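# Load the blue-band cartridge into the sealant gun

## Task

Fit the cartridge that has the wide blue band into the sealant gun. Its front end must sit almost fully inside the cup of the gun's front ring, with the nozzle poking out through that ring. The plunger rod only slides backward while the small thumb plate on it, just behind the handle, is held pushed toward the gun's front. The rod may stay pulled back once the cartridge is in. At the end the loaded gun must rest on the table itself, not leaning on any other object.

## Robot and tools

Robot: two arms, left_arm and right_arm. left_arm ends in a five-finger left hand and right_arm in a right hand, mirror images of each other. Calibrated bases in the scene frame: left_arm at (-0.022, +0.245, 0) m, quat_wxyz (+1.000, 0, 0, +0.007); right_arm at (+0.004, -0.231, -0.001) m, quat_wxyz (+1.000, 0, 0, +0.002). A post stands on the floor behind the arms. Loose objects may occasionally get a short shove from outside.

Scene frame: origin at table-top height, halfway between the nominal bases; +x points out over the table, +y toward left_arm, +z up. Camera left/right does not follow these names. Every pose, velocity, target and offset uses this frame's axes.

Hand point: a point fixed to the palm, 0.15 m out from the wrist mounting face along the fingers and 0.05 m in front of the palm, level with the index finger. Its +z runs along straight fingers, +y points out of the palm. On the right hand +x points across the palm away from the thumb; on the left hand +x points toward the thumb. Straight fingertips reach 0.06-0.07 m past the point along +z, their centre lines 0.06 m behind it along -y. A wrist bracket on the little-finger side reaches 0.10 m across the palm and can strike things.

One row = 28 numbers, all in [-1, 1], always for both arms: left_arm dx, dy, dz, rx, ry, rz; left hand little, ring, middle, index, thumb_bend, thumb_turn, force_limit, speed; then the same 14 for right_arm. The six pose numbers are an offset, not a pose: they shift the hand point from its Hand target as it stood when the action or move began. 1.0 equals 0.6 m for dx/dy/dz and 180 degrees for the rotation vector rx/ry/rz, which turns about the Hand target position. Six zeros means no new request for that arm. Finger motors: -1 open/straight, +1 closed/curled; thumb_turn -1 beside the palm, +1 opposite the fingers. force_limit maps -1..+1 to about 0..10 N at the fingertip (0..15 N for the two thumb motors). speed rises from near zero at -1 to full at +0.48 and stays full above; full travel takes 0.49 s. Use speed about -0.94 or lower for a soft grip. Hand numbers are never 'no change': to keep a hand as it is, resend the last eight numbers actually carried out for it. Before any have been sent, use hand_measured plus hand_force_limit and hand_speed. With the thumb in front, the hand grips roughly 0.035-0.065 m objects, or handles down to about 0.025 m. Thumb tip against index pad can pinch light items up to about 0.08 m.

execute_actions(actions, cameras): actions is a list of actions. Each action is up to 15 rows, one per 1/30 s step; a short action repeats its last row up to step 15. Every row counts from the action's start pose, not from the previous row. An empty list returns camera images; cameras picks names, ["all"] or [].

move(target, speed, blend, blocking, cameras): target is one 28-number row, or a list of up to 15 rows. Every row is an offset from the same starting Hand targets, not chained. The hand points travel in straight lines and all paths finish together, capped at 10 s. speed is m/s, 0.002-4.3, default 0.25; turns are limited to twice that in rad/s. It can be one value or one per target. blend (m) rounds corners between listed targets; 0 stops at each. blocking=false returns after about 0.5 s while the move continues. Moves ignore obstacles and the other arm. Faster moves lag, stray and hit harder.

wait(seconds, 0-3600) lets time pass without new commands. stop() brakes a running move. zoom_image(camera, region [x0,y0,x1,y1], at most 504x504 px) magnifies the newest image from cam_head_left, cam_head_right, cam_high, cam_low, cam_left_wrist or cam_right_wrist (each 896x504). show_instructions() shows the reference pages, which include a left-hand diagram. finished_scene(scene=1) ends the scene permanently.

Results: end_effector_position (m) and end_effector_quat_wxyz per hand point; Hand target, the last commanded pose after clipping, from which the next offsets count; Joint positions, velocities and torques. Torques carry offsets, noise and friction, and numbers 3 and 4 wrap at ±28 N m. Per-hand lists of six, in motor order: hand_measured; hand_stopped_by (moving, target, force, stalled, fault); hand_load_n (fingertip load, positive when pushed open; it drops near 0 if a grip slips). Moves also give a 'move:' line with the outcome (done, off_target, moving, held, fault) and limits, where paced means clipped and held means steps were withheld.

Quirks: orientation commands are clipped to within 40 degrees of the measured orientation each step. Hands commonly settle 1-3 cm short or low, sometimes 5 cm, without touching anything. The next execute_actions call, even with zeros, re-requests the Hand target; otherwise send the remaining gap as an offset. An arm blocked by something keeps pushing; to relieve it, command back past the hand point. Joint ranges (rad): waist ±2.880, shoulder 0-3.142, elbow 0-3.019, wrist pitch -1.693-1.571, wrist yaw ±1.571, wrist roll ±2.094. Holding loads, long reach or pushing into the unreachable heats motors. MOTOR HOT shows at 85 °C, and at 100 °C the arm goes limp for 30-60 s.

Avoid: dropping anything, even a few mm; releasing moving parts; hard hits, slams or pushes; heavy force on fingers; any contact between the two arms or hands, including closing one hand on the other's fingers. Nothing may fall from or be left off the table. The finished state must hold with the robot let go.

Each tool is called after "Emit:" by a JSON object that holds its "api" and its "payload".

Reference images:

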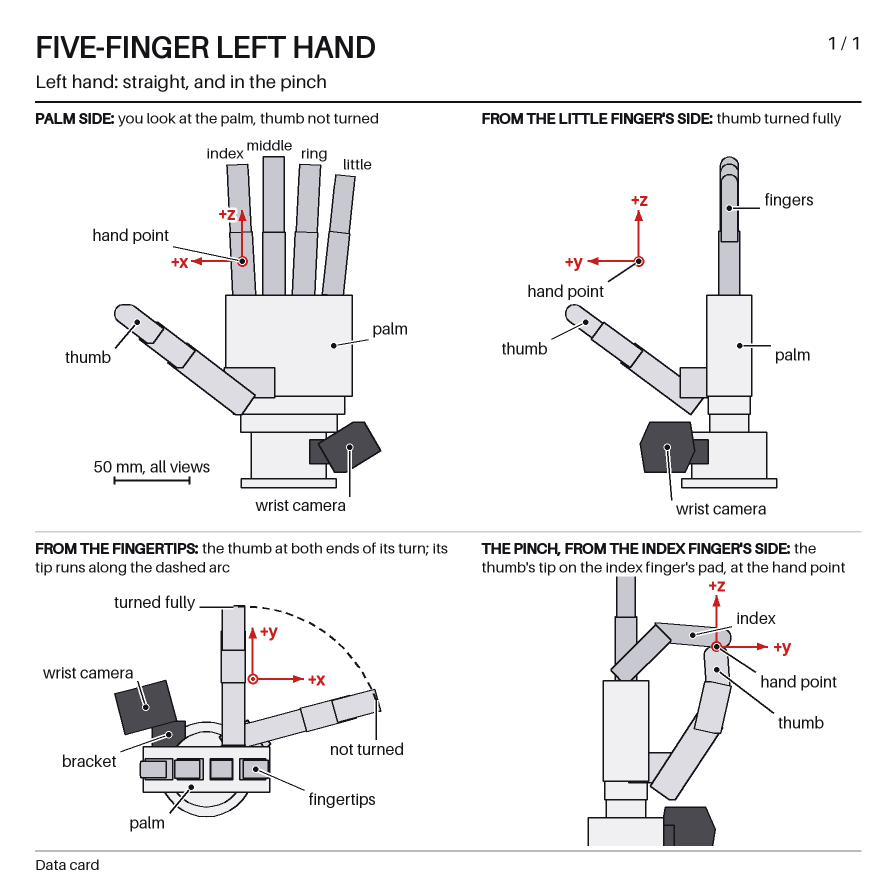

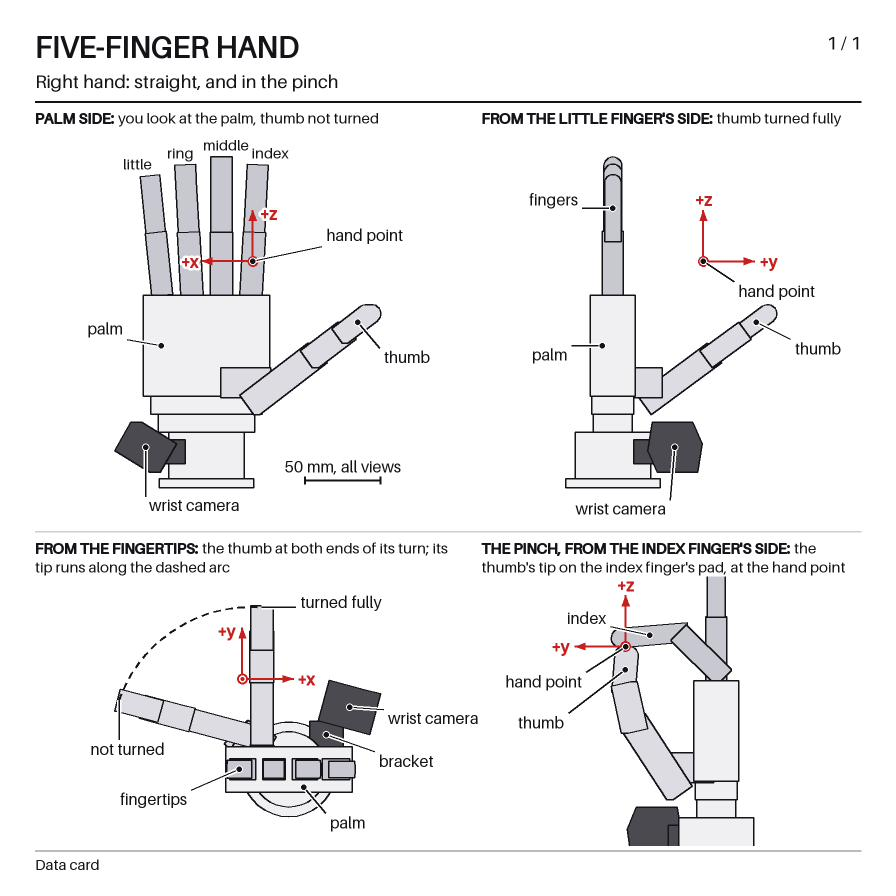

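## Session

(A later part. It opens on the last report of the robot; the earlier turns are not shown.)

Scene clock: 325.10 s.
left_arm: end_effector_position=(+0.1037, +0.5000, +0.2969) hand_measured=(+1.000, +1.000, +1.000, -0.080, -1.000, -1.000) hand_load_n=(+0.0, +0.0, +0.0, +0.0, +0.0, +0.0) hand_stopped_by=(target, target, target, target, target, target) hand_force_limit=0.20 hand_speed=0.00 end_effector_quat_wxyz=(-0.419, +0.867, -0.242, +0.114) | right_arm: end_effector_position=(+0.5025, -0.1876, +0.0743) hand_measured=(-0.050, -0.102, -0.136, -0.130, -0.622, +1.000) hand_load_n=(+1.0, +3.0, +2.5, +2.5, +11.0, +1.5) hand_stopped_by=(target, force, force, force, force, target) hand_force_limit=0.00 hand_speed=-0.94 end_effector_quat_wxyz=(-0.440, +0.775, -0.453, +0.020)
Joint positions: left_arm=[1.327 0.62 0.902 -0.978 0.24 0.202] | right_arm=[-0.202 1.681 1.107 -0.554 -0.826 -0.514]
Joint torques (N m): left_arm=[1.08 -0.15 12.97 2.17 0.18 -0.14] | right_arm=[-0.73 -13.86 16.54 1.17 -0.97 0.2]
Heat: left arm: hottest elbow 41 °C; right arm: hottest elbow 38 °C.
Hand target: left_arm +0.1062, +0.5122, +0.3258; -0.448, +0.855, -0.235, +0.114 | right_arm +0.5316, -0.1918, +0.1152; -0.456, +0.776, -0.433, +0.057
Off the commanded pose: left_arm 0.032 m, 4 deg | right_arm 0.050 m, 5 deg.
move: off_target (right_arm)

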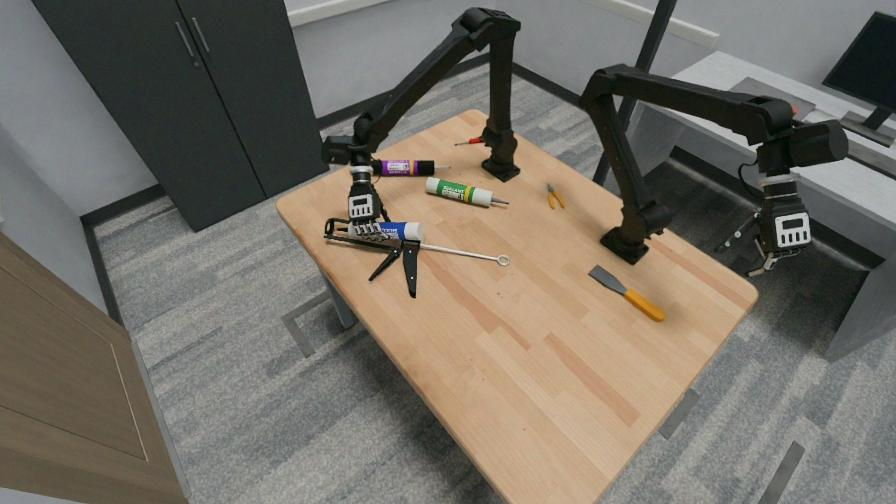

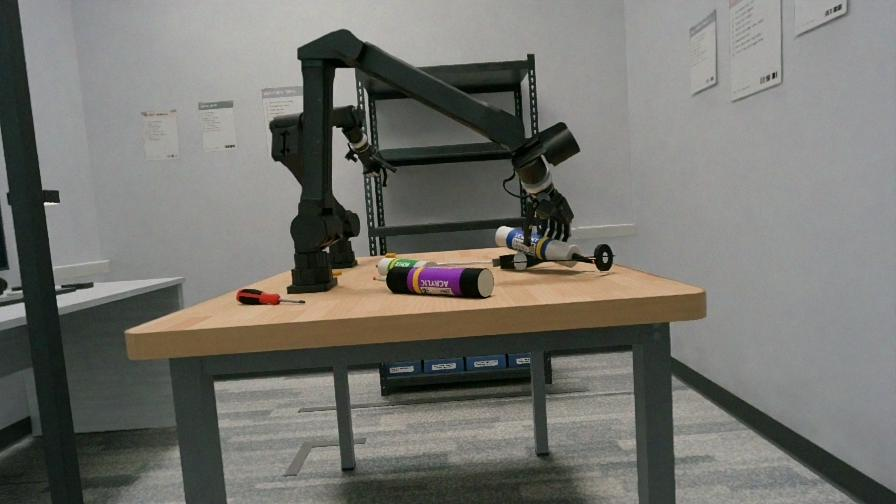

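Emit:
{"api": "move", "payload": {"target": [0,0,0,0,0,0,1,1,1,-0.08,-1,-1,0.2,0, 0.005,0.018,0.014,0,0,0,-0.05,-0.1,-0.1,-0.1,-0.3,1,0,-0.94], "speed": 0.03, "cameras": ["cam_high","cam_low"]}}

Emit:
{"api": "zoom_image", "payload": {"camera": "cam_low", "region": [480, 200, 620, 280]}}

Emit:
{"api": "zoom_image", "payload": {"camera": "cam_high", "region": [315, 190, 435, 260]}}

Scene clock: 326.67 s.
left_arm: end_effector_position=(+0.1037, +0.5000, +0.2969) hand_measured=(+1.000, +1.000, +1.000, -0.080, -1.000, -1.000) hand_load_n=(+0.0, +0.0, +0.0, +0.0, +0.0, -0.5) hand_stopped_by=(target, target, target, target, target, target) hand_force_limit=0.20 hand_speed=0.00 end_effector_quat_wxyz=(-0.419, +0.867, -0.242, +0.114) | right_arm: end_effector_position=(+0.5170, -0.1836, +0.1017) hand_measured=(-0.050, -0.102, -0.134, -0.130, -0.618, +1.000) hand_load_n=(+0.0, +0.0, +0.0, +0.0, +0.0, +0.0) hand_stopped_by=(target, force, force, force, force, target) hand_force_limit=0.00 hand_speed=-0.94 end_effector_quat_wxyz=(-0.448, +0.776, -0.443, +0.042)
Joint positions: left_arm=[1.327 0.62 0.902 -0.978 0.24 0.202] | right_arm=[-0.188 1.648 1.142 -0.554 -0.819 -0.491]
Joint torques (N m): left_arm=[1.2 -0.09 13.24 2.4 0.1 -0.16] | right_arm=[-0.03 -12.1 15.13 1.31 -0.78 0.25]
Heat: left arm: hottest elbow 41 °C; right arm: hottest elbow 38 °C.
Hand target: left_arm +0.1062, +0.5122, +0.3258; -0.448, +0.855, -0.235, +0.114 | right_arm +0.5347, -0.1810, +0.1236; -0.456, +0.776, -0.433, +0.057
Off the commanded pose: left_arm 0.032 m, 4 deg | right_arm 0.028 m, 2 deg.
move: off_target (right_arm)

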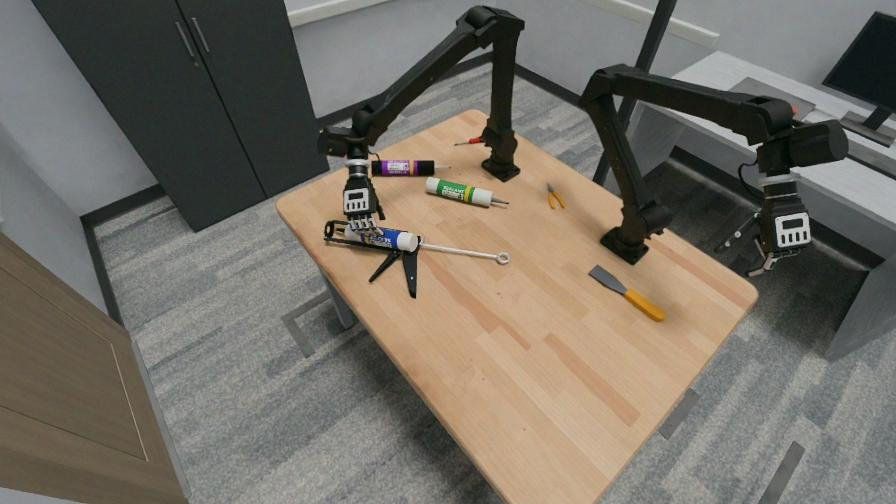

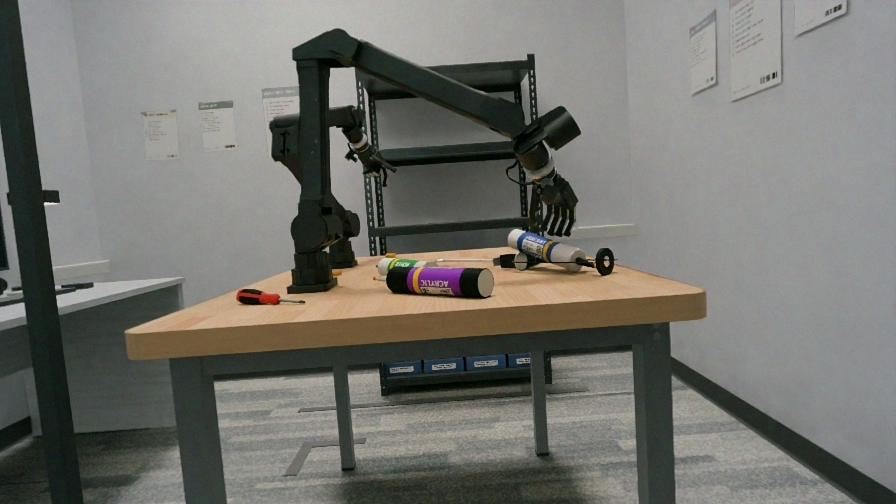

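Scaled by 3.600 from the camera's image (finer frame: 1280x720).

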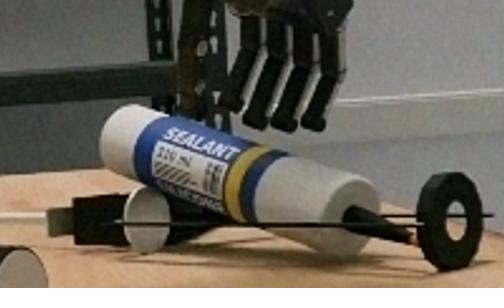

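Scaled by 4.200 from the camera's image (finer frame: 1280x720).

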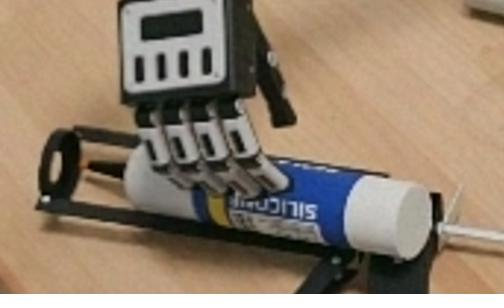

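Emit:
{"api": "zoom_image", "payload": {"camera": "cam_low", "region": [485, 220, 625, 285]}}

Emit:
{"api": "zoom_image", "payload": {"camera": "cam_high", "region": [315, 205, 435, 305]}}

Emit:
{"api": "wait", "payload": {"seconds": 0.1, "cameras": ["cam_head_left","cam_head_right","cam_right_wrist"]}}

Scaled by 3.600 from the camera's image (finer frame: 1280x720).

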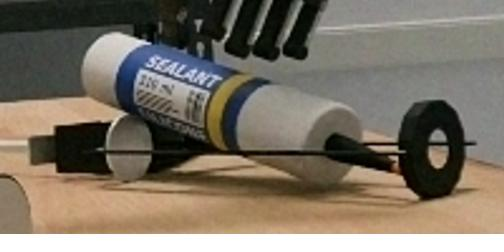

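Scaled by 4.200 from the camera's image (finer frame: 1280x720).

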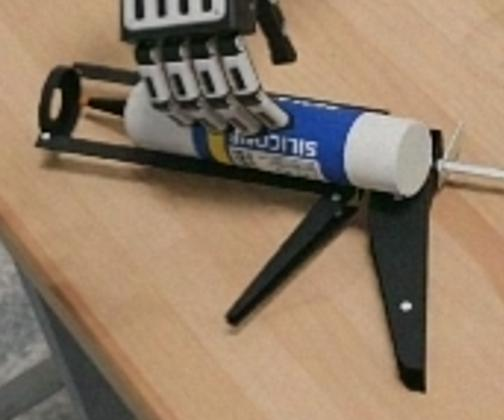

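Scene clock: 327.13 s.
left_arm: end_effector_position=(+0.1037, +0.5000, +0.2969) hand_measured=(+1.000, +1.000, +1.000, -0.080, -1.000, -1.000) hand_load_n=(+0.0, +0.0, +0.0, +0.0, +0.0, +0.0) hand_stopped_by=(target, target, target, target, target, target) hand_force_limit=0.20 hand_speed=0.00 end_effector_quat_wxyz=(-0.419, +0.867, -0.242, +0.114) | right_arm: end_effector_position=(+0.5170, -0.1835, +0.1017) hand_measured=(-0.050, -0.102, -0.134, -0.130, -0.618, +1.000) hand_load_n=(+0.0, +0.0, +0.0, +0.0, +0.0, +0.0) hand_stopped_by=(target, force, force, force, force, target) hand_force_limit=0.00 hand_speed=-0.94 end_effector_quat_wxyz=(-0.448, +0.776, -0.443, +0.042)
Joint positions: left_arm=[1.327 0.62 0.902 -0.978 0.24 0.202] | right_arm=[-0.188 1.648 1.142 -0.554 -0.819 -0.491]
Joint torques (N m): left_arm=[1.67 -0.09 13.09 2.36 0.1 -0.13] | right_arm=[-0.03 -11.99 15.15 1.31 -0.78 0.25]
Heat: left arm: hottest elbow 41 °C; right arm: hottest elbow 38 °C.
Hand target: left_arm +0.1062, +0.5122, +0.3258; -0.448, +0.855, -0.235, +0.114 | right_arm +0.5347, -0.1810, +0.1236; -0.456, +0.776, -0.433, +0.057
Off the commanded pose: left_arm 0.032 m, 4 deg | right_arm 0.028 m, 2 deg.
wait: 0.10 s; at rest from the start

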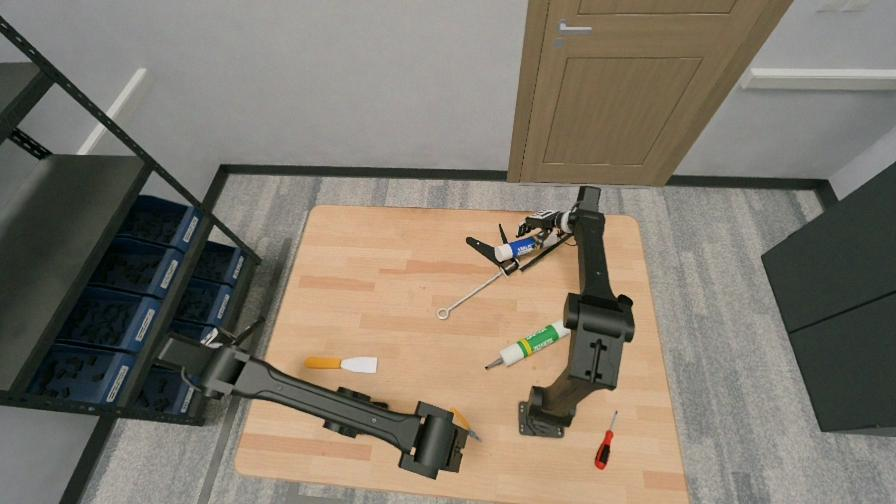

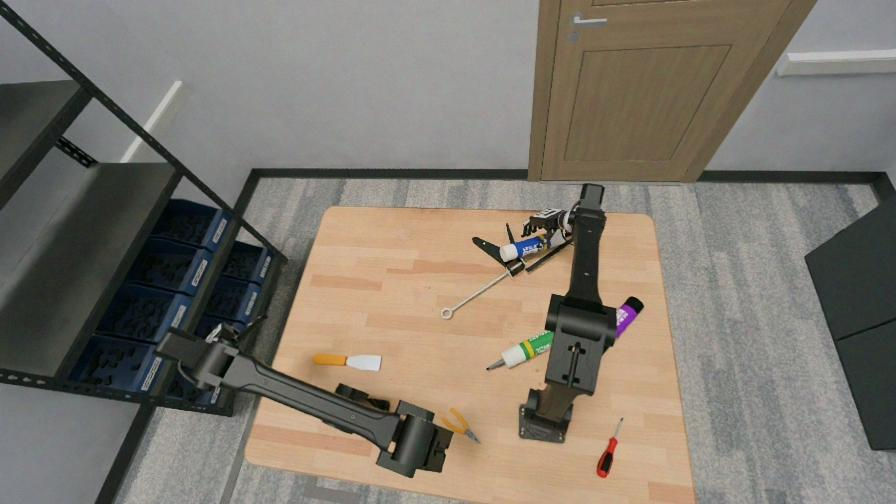

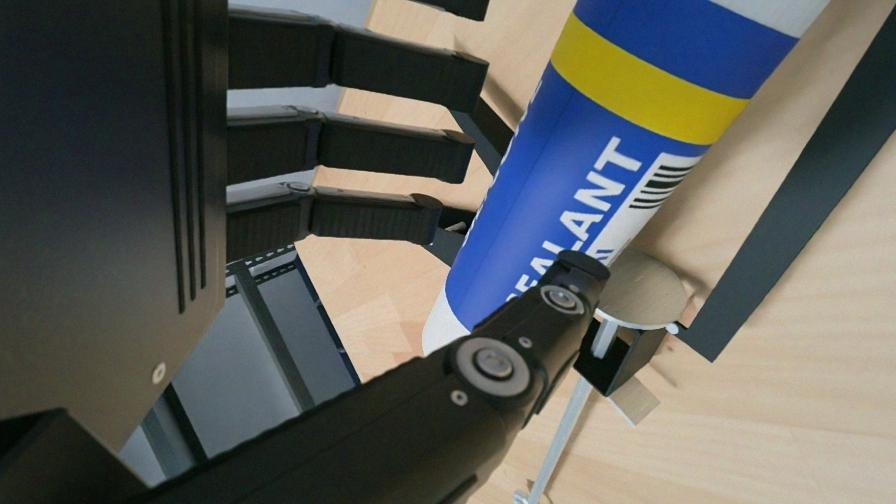

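Emit:
{"api": "move", "payload": {"target": [0,0,0,0,0,0,1,1,1,-0.08,-1,-1,0.2,0, 0,0,0.01,-0.0115,-0.0098,-0.05,-0.3,-0.3,-0.3,-0.3,-0.95,1,0,-0.3], "speed": 0.08, "cameras": ["cam_high","cam_low","cam_right_wrist"]}}

Scene clock: 332.87 s.
left_arm: end_effector_position=(+0.1037, +0.5000, +0.2969) hand_measured=(+1.000, +1.000, +1.000, -0.080, -1.000, -1.000) hand_load_n=(+0.0, +0.0, +0.0, +0.0, +0.0, +0.0) hand_stopped_by=(target, target, target, target, target, target) hand_force_limit=0.20 hand_speed=0.00 end_effector_quat_wxyz=(-0.419, +0.867, -0.242, +0.114) | right_arm: end_effector_position=(+0.5368, -0.1867, +0.1267) hand_measured=(-0.300, -0.300, -0.300, -0.300, -0.950, +1.000) hand_load_n=(+0.0, +0.0, +0.0, +0.0, +0.0, +0.0) hand_stopped_by=(target, target, target, target, target, target) hand_force_limit=0.00 hand_speed=-0.30 end_effector_quat_wxyz=(-0.439, +0.748, -0.486, +0.109)
Joint positions: left_arm=[1.327 0.62 0.902 -0.978 0.24 0.202] | right_arm=[-0.17 1.569 1.103 -0.41 -0.695 -0.323]
Joint torques (N m): left_arm=[1.08 0.44 13.08 2.29 0.11 -0.12] | right_arm=[0.03 -11.81 10.07 2.55 -0.46 0.25]
Heat: left arm: hottest elbow 42 °C; right arm: hottest elbow 39 °C.
Hand target: left_arm +0.1062, +0.5122, +0.3258; -0.448, +0.855, -0.235, +0.114 | right_arm +0.5347, -0.1809, +0.1297; -0.442, +0.747, -0.484, +0.112
Off the commanded pose: left_arm 0.032 m, 4 deg | right_arm 0.007 m, 1 deg.
move: done

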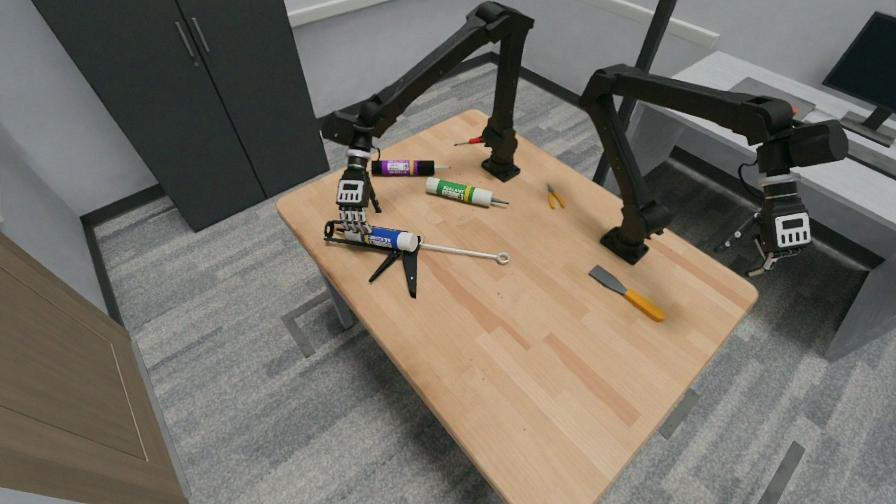

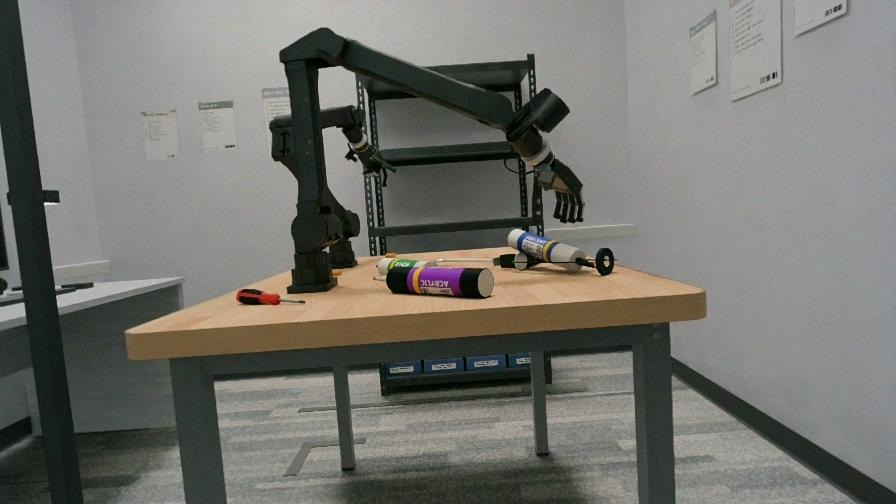

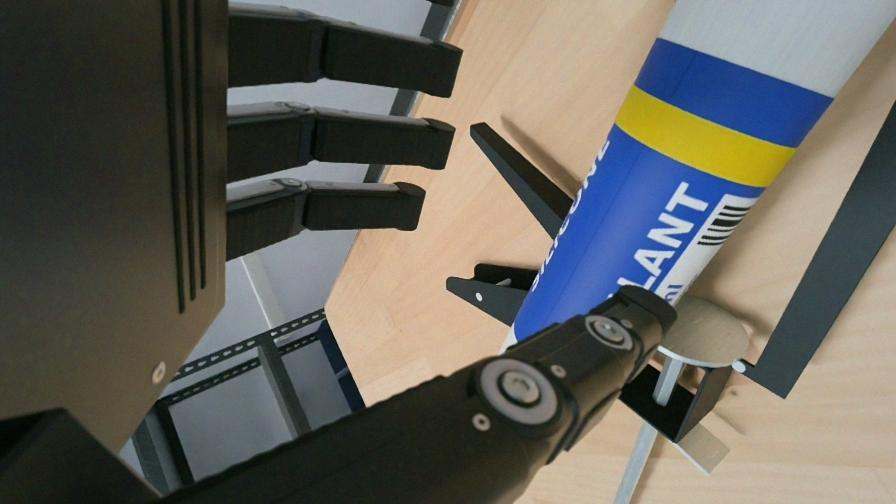

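Emit:
{"api": "move", "payload": {"target": [0,0,0,0,0,0,1,1,1,-0.08,-1,-1,0.2,0, -0.0162,-0.0168,-0.066,0,0,0,-0.3,-0.3,-0.3,-0.3,-0.95,1,0,-0.3], "speed": 0.08, "cameras": ["cam_high","cam_low","cam_right_wrist"]}}

Emit:
{"api": "zoom_image", "payload": {"camera": "cam_low", "region": [480, 200, 620, 280]}}

Emit:
{"api": "zoom_image", "payload": {"camera": "cam_high", "region": [315, 190, 435, 260]}}

Scene clock: 334.40 s.
left_arm: end_effector_position=(+0.1037, +0.5000, +0.2969) hand_measured=(+1.000, +1.000, +1.000, -0.080, -1.000, -1.000) hand_load_n=(-0.5, +0.0, +0.0, +0.0, +0.0, +0.0) hand_stopped_by=(target, target, target, target, target, target) hand_force_limit=0.20 hand_speed=0.00 end_effector_quat_wxyz=(-0.419, +0.867, -0.242, +0.114) | right_arm: end_effector_position=(+0.5266, -0.1859, +0.1031) hand_measured=(-0.300, -0.300, -0.300, -0.300, -0.950, +1.000) hand_load_n=(+0.0, +0.0, +0.0, +0.0, +0.0, +0.0) hand_stopped_by=(target, target, target, target, target, target) hand_force_limit=0.00 hand_speed=-0.30 end_effector_quat_wxyz=(-0.445, +0.746, -0.482, +0.114)
Joint positions: left_arm=[1.327 0.62 0.902 -0.978 0.24 0.202] | right_arm=[-0.174 1.572 1.028 -0.316 -0.705 -0.323]
Joint torques (N m): left_arm=[1.44 -0.03 13.07 2.28 0.15 -0.13] | right_arm=[-1.67 -9.23 9.74 2.61 -0.68 0.03]
Heat: left arm: hottest elbow 42 °C; right arm: hottest elbow 39 °C.
Hand target: left_arm +0.1062, +0.5122, +0.3258; -0.448, +0.855, -0.235, +0.114 | right_arm +0.5249, -0.1910, +0.0901; -0.442, +0.746, -0.484, +0.112
Off the commanded pose: left_arm 0.032 m, 4 deg | right_arm 0.014 m, 1 deg.
move: off_target (right_arm)

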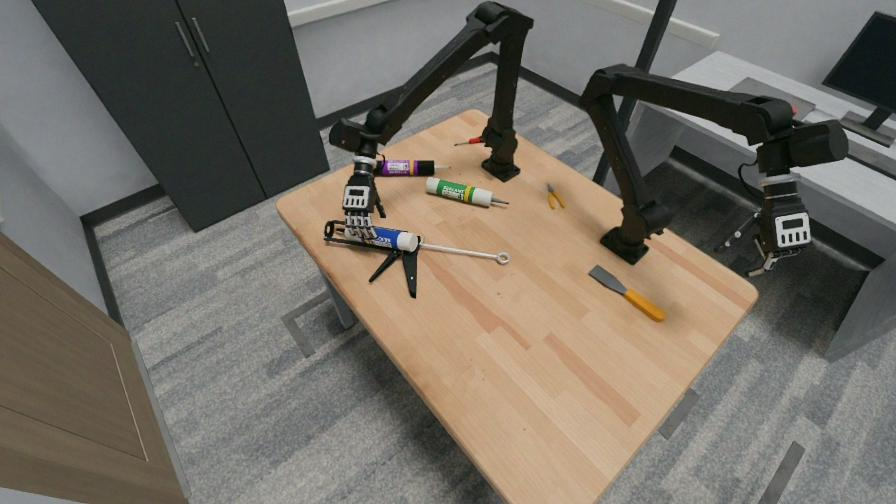

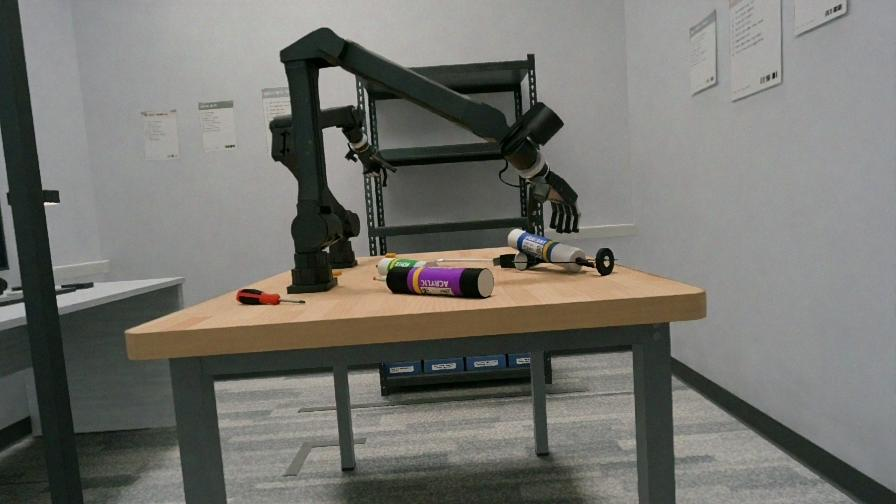

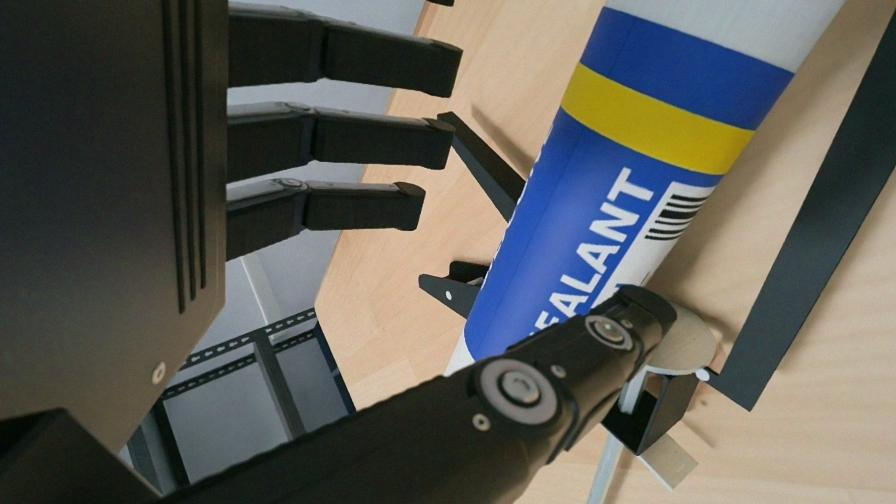

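Scaled by 3.600 from the camera's image (finer frame: 1280x720).

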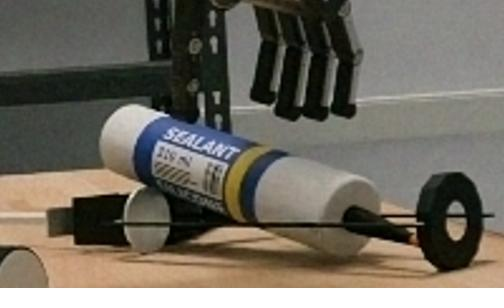

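Scaled by 4.200 from the camera's image (finer frame: 1280x720).

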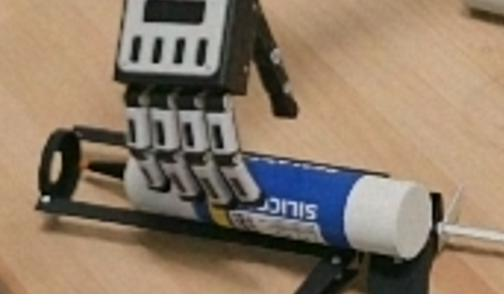

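Emit:
{"api": "move", "payload": {"target": [0,0,0,0,0,0,1,1,1,-0.08,-1,-1,0.2,0, -0.005,-0.006,-0.047,0,0,0,-0.3,-0.3,-0.3,-0.3,-0.95,1,0,-0.3], "speed": 0.06, "cameras": ["cam_high","cam_low","cam_right_wrist"]}}

Emit:
{"api": "zoom_image", "payload": {"camera": "cam_low", "region": [480, 200, 620, 280]}}

Emit:
{"api": "zoom_image", "payload": {"camera": "cam_high", "region": [315, 190, 435, 260]}}

Scene clock: 335.73 s.
left_arm: end_effector_position=(+0.1037, +0.5000, +0.2969) hand_measured=(+1.000, +1.000, +1.000, -0.080, -1.000, -1.000) hand_load_n=(+0.0, +0.0, +0.5, +0.0, +0.0, +0.0) hand_stopped_by=(target, target, target, target, target, target) hand_force_limit=0.20 hand_speed=0.00 end_effector_quat_wxyz=(-0.419, +0.867, -0.242, +0.114) | right_arm: end_effector_position=(+0.5237, -0.1896, +0.0729) hand_measured=(-0.300, -0.300, -0.300, -0.300, -0.950, +1.000) hand_load_n=(+0.0, +0.0, +0.0, +0.0, +0.0, +0.0) hand_stopped_by=(target, target, target, target, target, target) hand_force_limit=0.00 hand_speed=-0.30 end_effector_quat_wxyz=(-0.445, +0.746, -0.483, +0.113)
Joint positions: left_arm=[1.327 0.62 0.902 -0.978 0.24 0.202] | right_arm=[-0.183 1.615 0.989 -0.243 -0.71 -0.332]
Joint torques (N m): left_arm=[1.03 -0.09 13.05 2.29 0.1 -0.21] | right_arm=[-1.67 -9.58 9.44 2.58 -0.69 0.02]
Heat: left arm: hottest elbow 42 °C; right arm: hottest elbow 39 °C.
Hand target: left_arm +0.1062, +0.5122, +0.3258; -0.448, +0.855, -0.235, +0.114 | right_arm +0.5221, -0.1946, +0.0620; -0.442, +0.747, -0.484, +0.112
Off the commanded pose: left_arm 0.032 m, 4 deg | right_arm 0.012 m, 0 deg.
move: off_target (right_arm)

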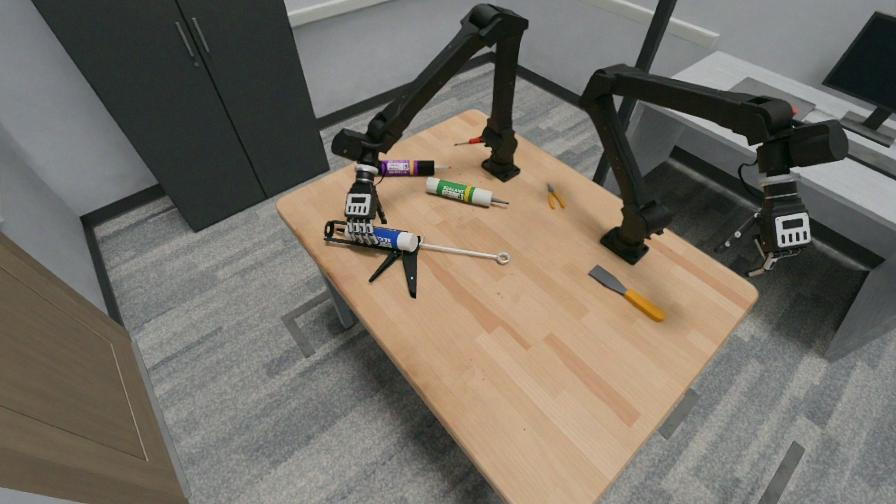

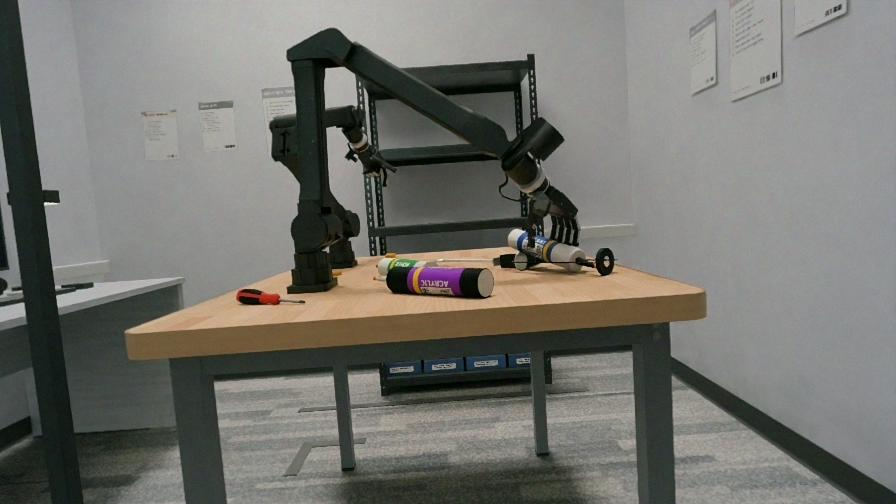

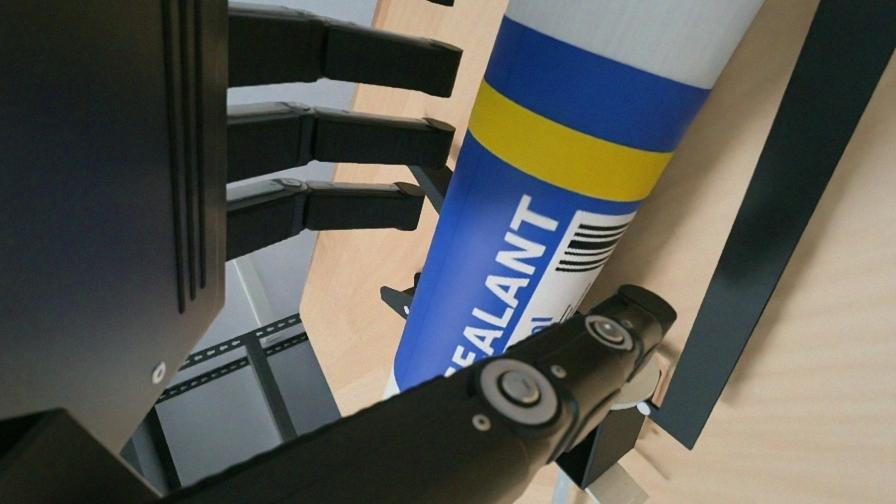

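Scaled by 3.600 from the camera's image (finer frame: 1280x720).

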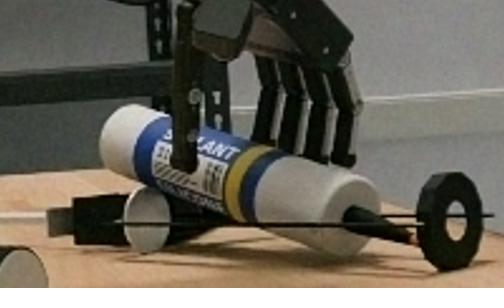

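Scaled by 4.200 from the camera's image (finer frame: 1280x720).

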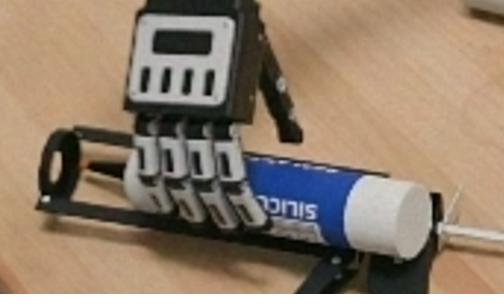

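Emit:
{"api": "move", "payload": {"target": [0,0,0,0,0,0,1,1,1,-0.08,-1,-1,0.2,0, 0,0.003,-0.027,0,0,0,-1,-0.3,-0.3,-0.3,-0.95,1,0,-0.3], "speed": 0.06, "cameras": ["cam_high","cam_low","cam_right_wrist"]}}

Emit:
{"api": "zoom_image", "payload": {"camera": "cam_low", "region": [480, 200, 620, 280]}}

Emit:
{"api": "zoom_image", "payload": {"camera": "cam_high", "region": [315, 190, 435, 260]}}

Scene clock: 336.93 s.
left_arm: end_effector_position=(+0.1037, +0.5000, +0.2969) hand_measured=(+1.000, +1.000, +1.000, -0.080, -1.000, -1.000) hand_load_n=(+0.0, +0.0, +0.0, +0.0, +0.0, +0.0) hand_stopped_by=(target, target, target, target, target, target) hand_force_limit=0.20 hand_speed=0.00 end_effector_quat_wxyz=(-0.419, +0.867, -0.242, +0.114) | right_arm: end_effector_position=(+0.5238, -0.1896, +0.0561) hand_measured=(-1.000, -0.300, -0.300, -0.300, -0.950, +1.000) hand_load_n=(+0.0, +0.0, +0.0, +0.0, +0.0, +0.0) hand_stopped_by=(target, target, target, target, target, target) hand_force_limit=0.00 hand_speed=-0.30 end_effector_quat_wxyz=(-0.445, +0.746, -0.483, +0.113)
Joint positions: left_arm=[1.327 0.62 0.902 -0.978 0.24 0.202] | right_arm=[-0.183 1.644 0.97 -0.195 -0.71 -0.332]
Joint torques (N m): left_arm=[1.32 0.03 13.24 2.33 0.15 -0.15] | right_arm=[-1.38 -9.76 9.22 2.61 -0.59 0.06]
Heat: left arm: hottest elbow 42 °C; right arm: hottest elbow 38 °C.
Hand target: left_arm +0.1062, +0.5122, +0.3258; -0.448, +0.855, -0.235, +0.114 | right_arm +0.5220, -0.1928, +0.0458; -0.442, +0.747, -0.484, +0.112
Off the commanded pose: left_arm 0.032 m, 4 deg | right_arm 0.011 m, 0 deg.
move: off_target (right_arm)

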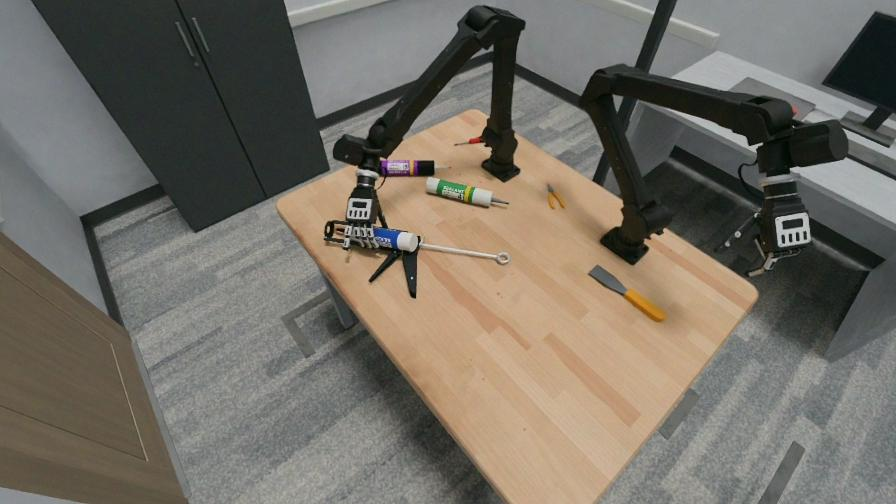

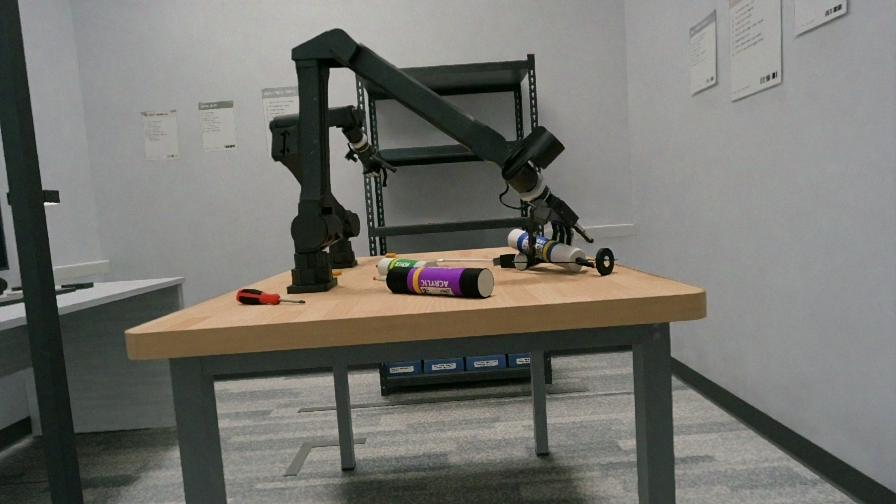

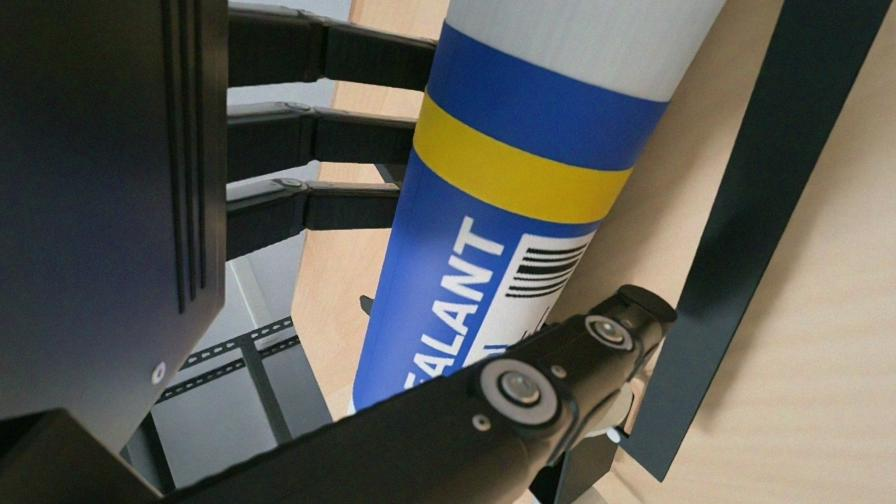

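Scaled by 3.600 from the camera's image (finer frame: 1280x720).

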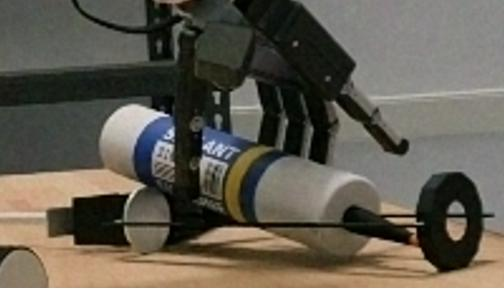

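Scaled by 4.200 from the camera's image (finer frame: 1280x720).

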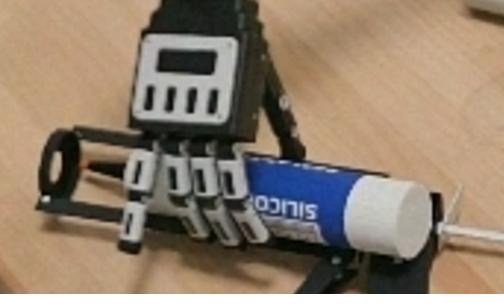

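Emit:
{"api": "move", "payload": {"target": [0,0,0,0,0,0,1,1,1,-0.08,-1,-1,0.2,0, 0,0,-0.003,0,0,0,-1,-0.08,-0.08,-0.08,-0.3,1,0.3,-0.9], "speed": 0.03, "cameras": ["cam_high","cam_low","cam_right_wrist"]}}

Emit:
{"api": "zoom_image", "payload": {"camera": "cam_low", "region": [480, 200, 620, 280]}}

Emit:
{"api": "zoom_image", "payload": {"camera": "cam_high", "region": [315, 190, 435, 260]}}

Scene clock: 339.20 s.
left_arm: end_effector_position=(+0.1037, +0.5000, +0.2969) hand_measured=(+1.000, +1.000, +1.000, -0.080, -1.000, -1.000) hand_load_n=(+0.0, +0.0, +0.0, +0.0, +0.0, +0.0) hand_stopped_by=(target, target, target, target, target, target) hand_force_limit=0.20 hand_speed=0.00 end_effector_quat_wxyz=(-0.419, +0.867, -0.242, +0.114) | right_arm: end_effector_position=(+0.5257, -0.1899, +0.0567) hand_measured=(-1.000, -0.080, -0.080, -0.080, -0.712, +1.000) hand_load_n=(+0.0, +0.0, +2.5, +4.5, +9.0, +0.0) hand_stopped_by=(target, target, target, target, force, target) hand_force_limit=0.30 hand_speed=-0.90 end_effector_quat_wxyz=(-0.447, +0.746, -0.480, +0.117)
Joint positions: left_arm=[1.327 0.62 0.902 -0.978 0.24 0.202] | right_arm=[-0.183 1.644 0.97 -0.184 -0.71 -0.332]
Joint torques (N m): left_arm=[1.26 0.03 13.15 2.26 0.13 -0.14] | right_arm=[-1.38 -9.58 9.11 2.29 -0.57 0.06]
Heat: left arm: hottest elbow 42 °C; right arm: hottest elbow 38 °C.
Hand target: left_arm +0.1062, +0.5122, +0.3258; -0.448, +0.855, -0.235, +0.114 | right_arm +0.5220, -0.1928, +0.0439; -0.442, +0.747, -0.484, +0.112
Off the commanded pose: left_arm 0.032 m, 4 deg | right_arm 0.014 m, 1 deg.
move: off_target (right_arm)

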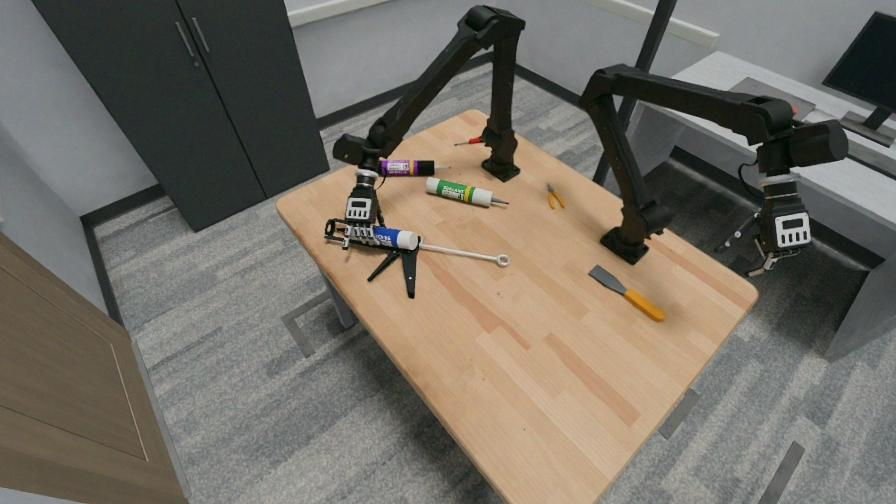

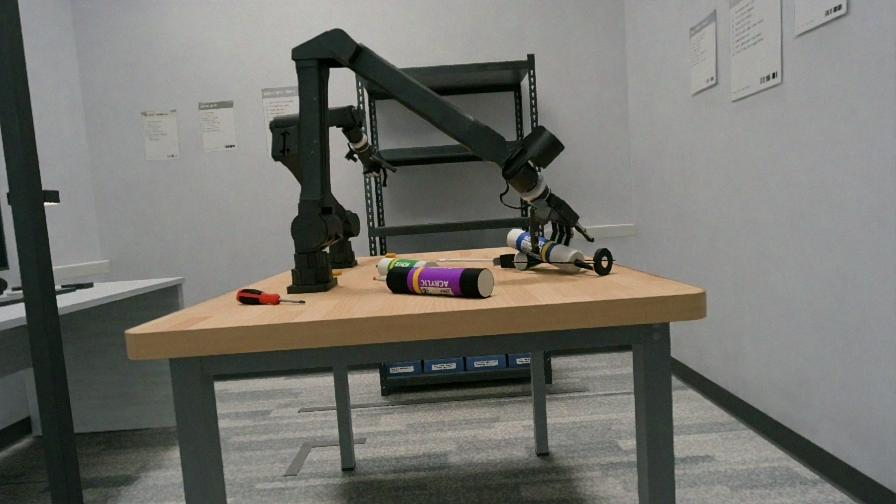

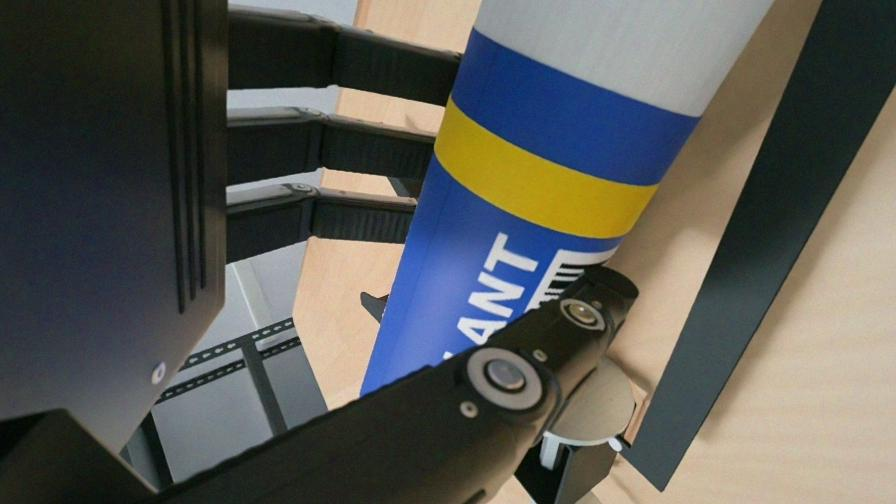

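Scaled by 3.600 from the camera's image (finer frame: 1280x720).

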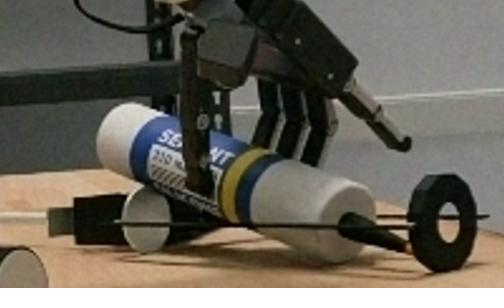

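Scaled by 4.200 from the camera's image (finer frame: 1280x720).

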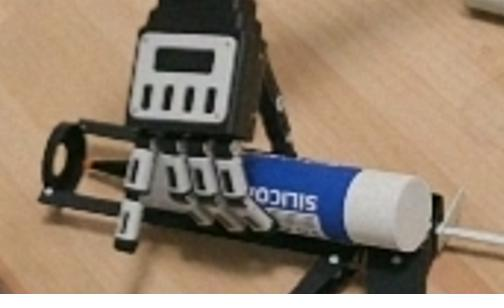

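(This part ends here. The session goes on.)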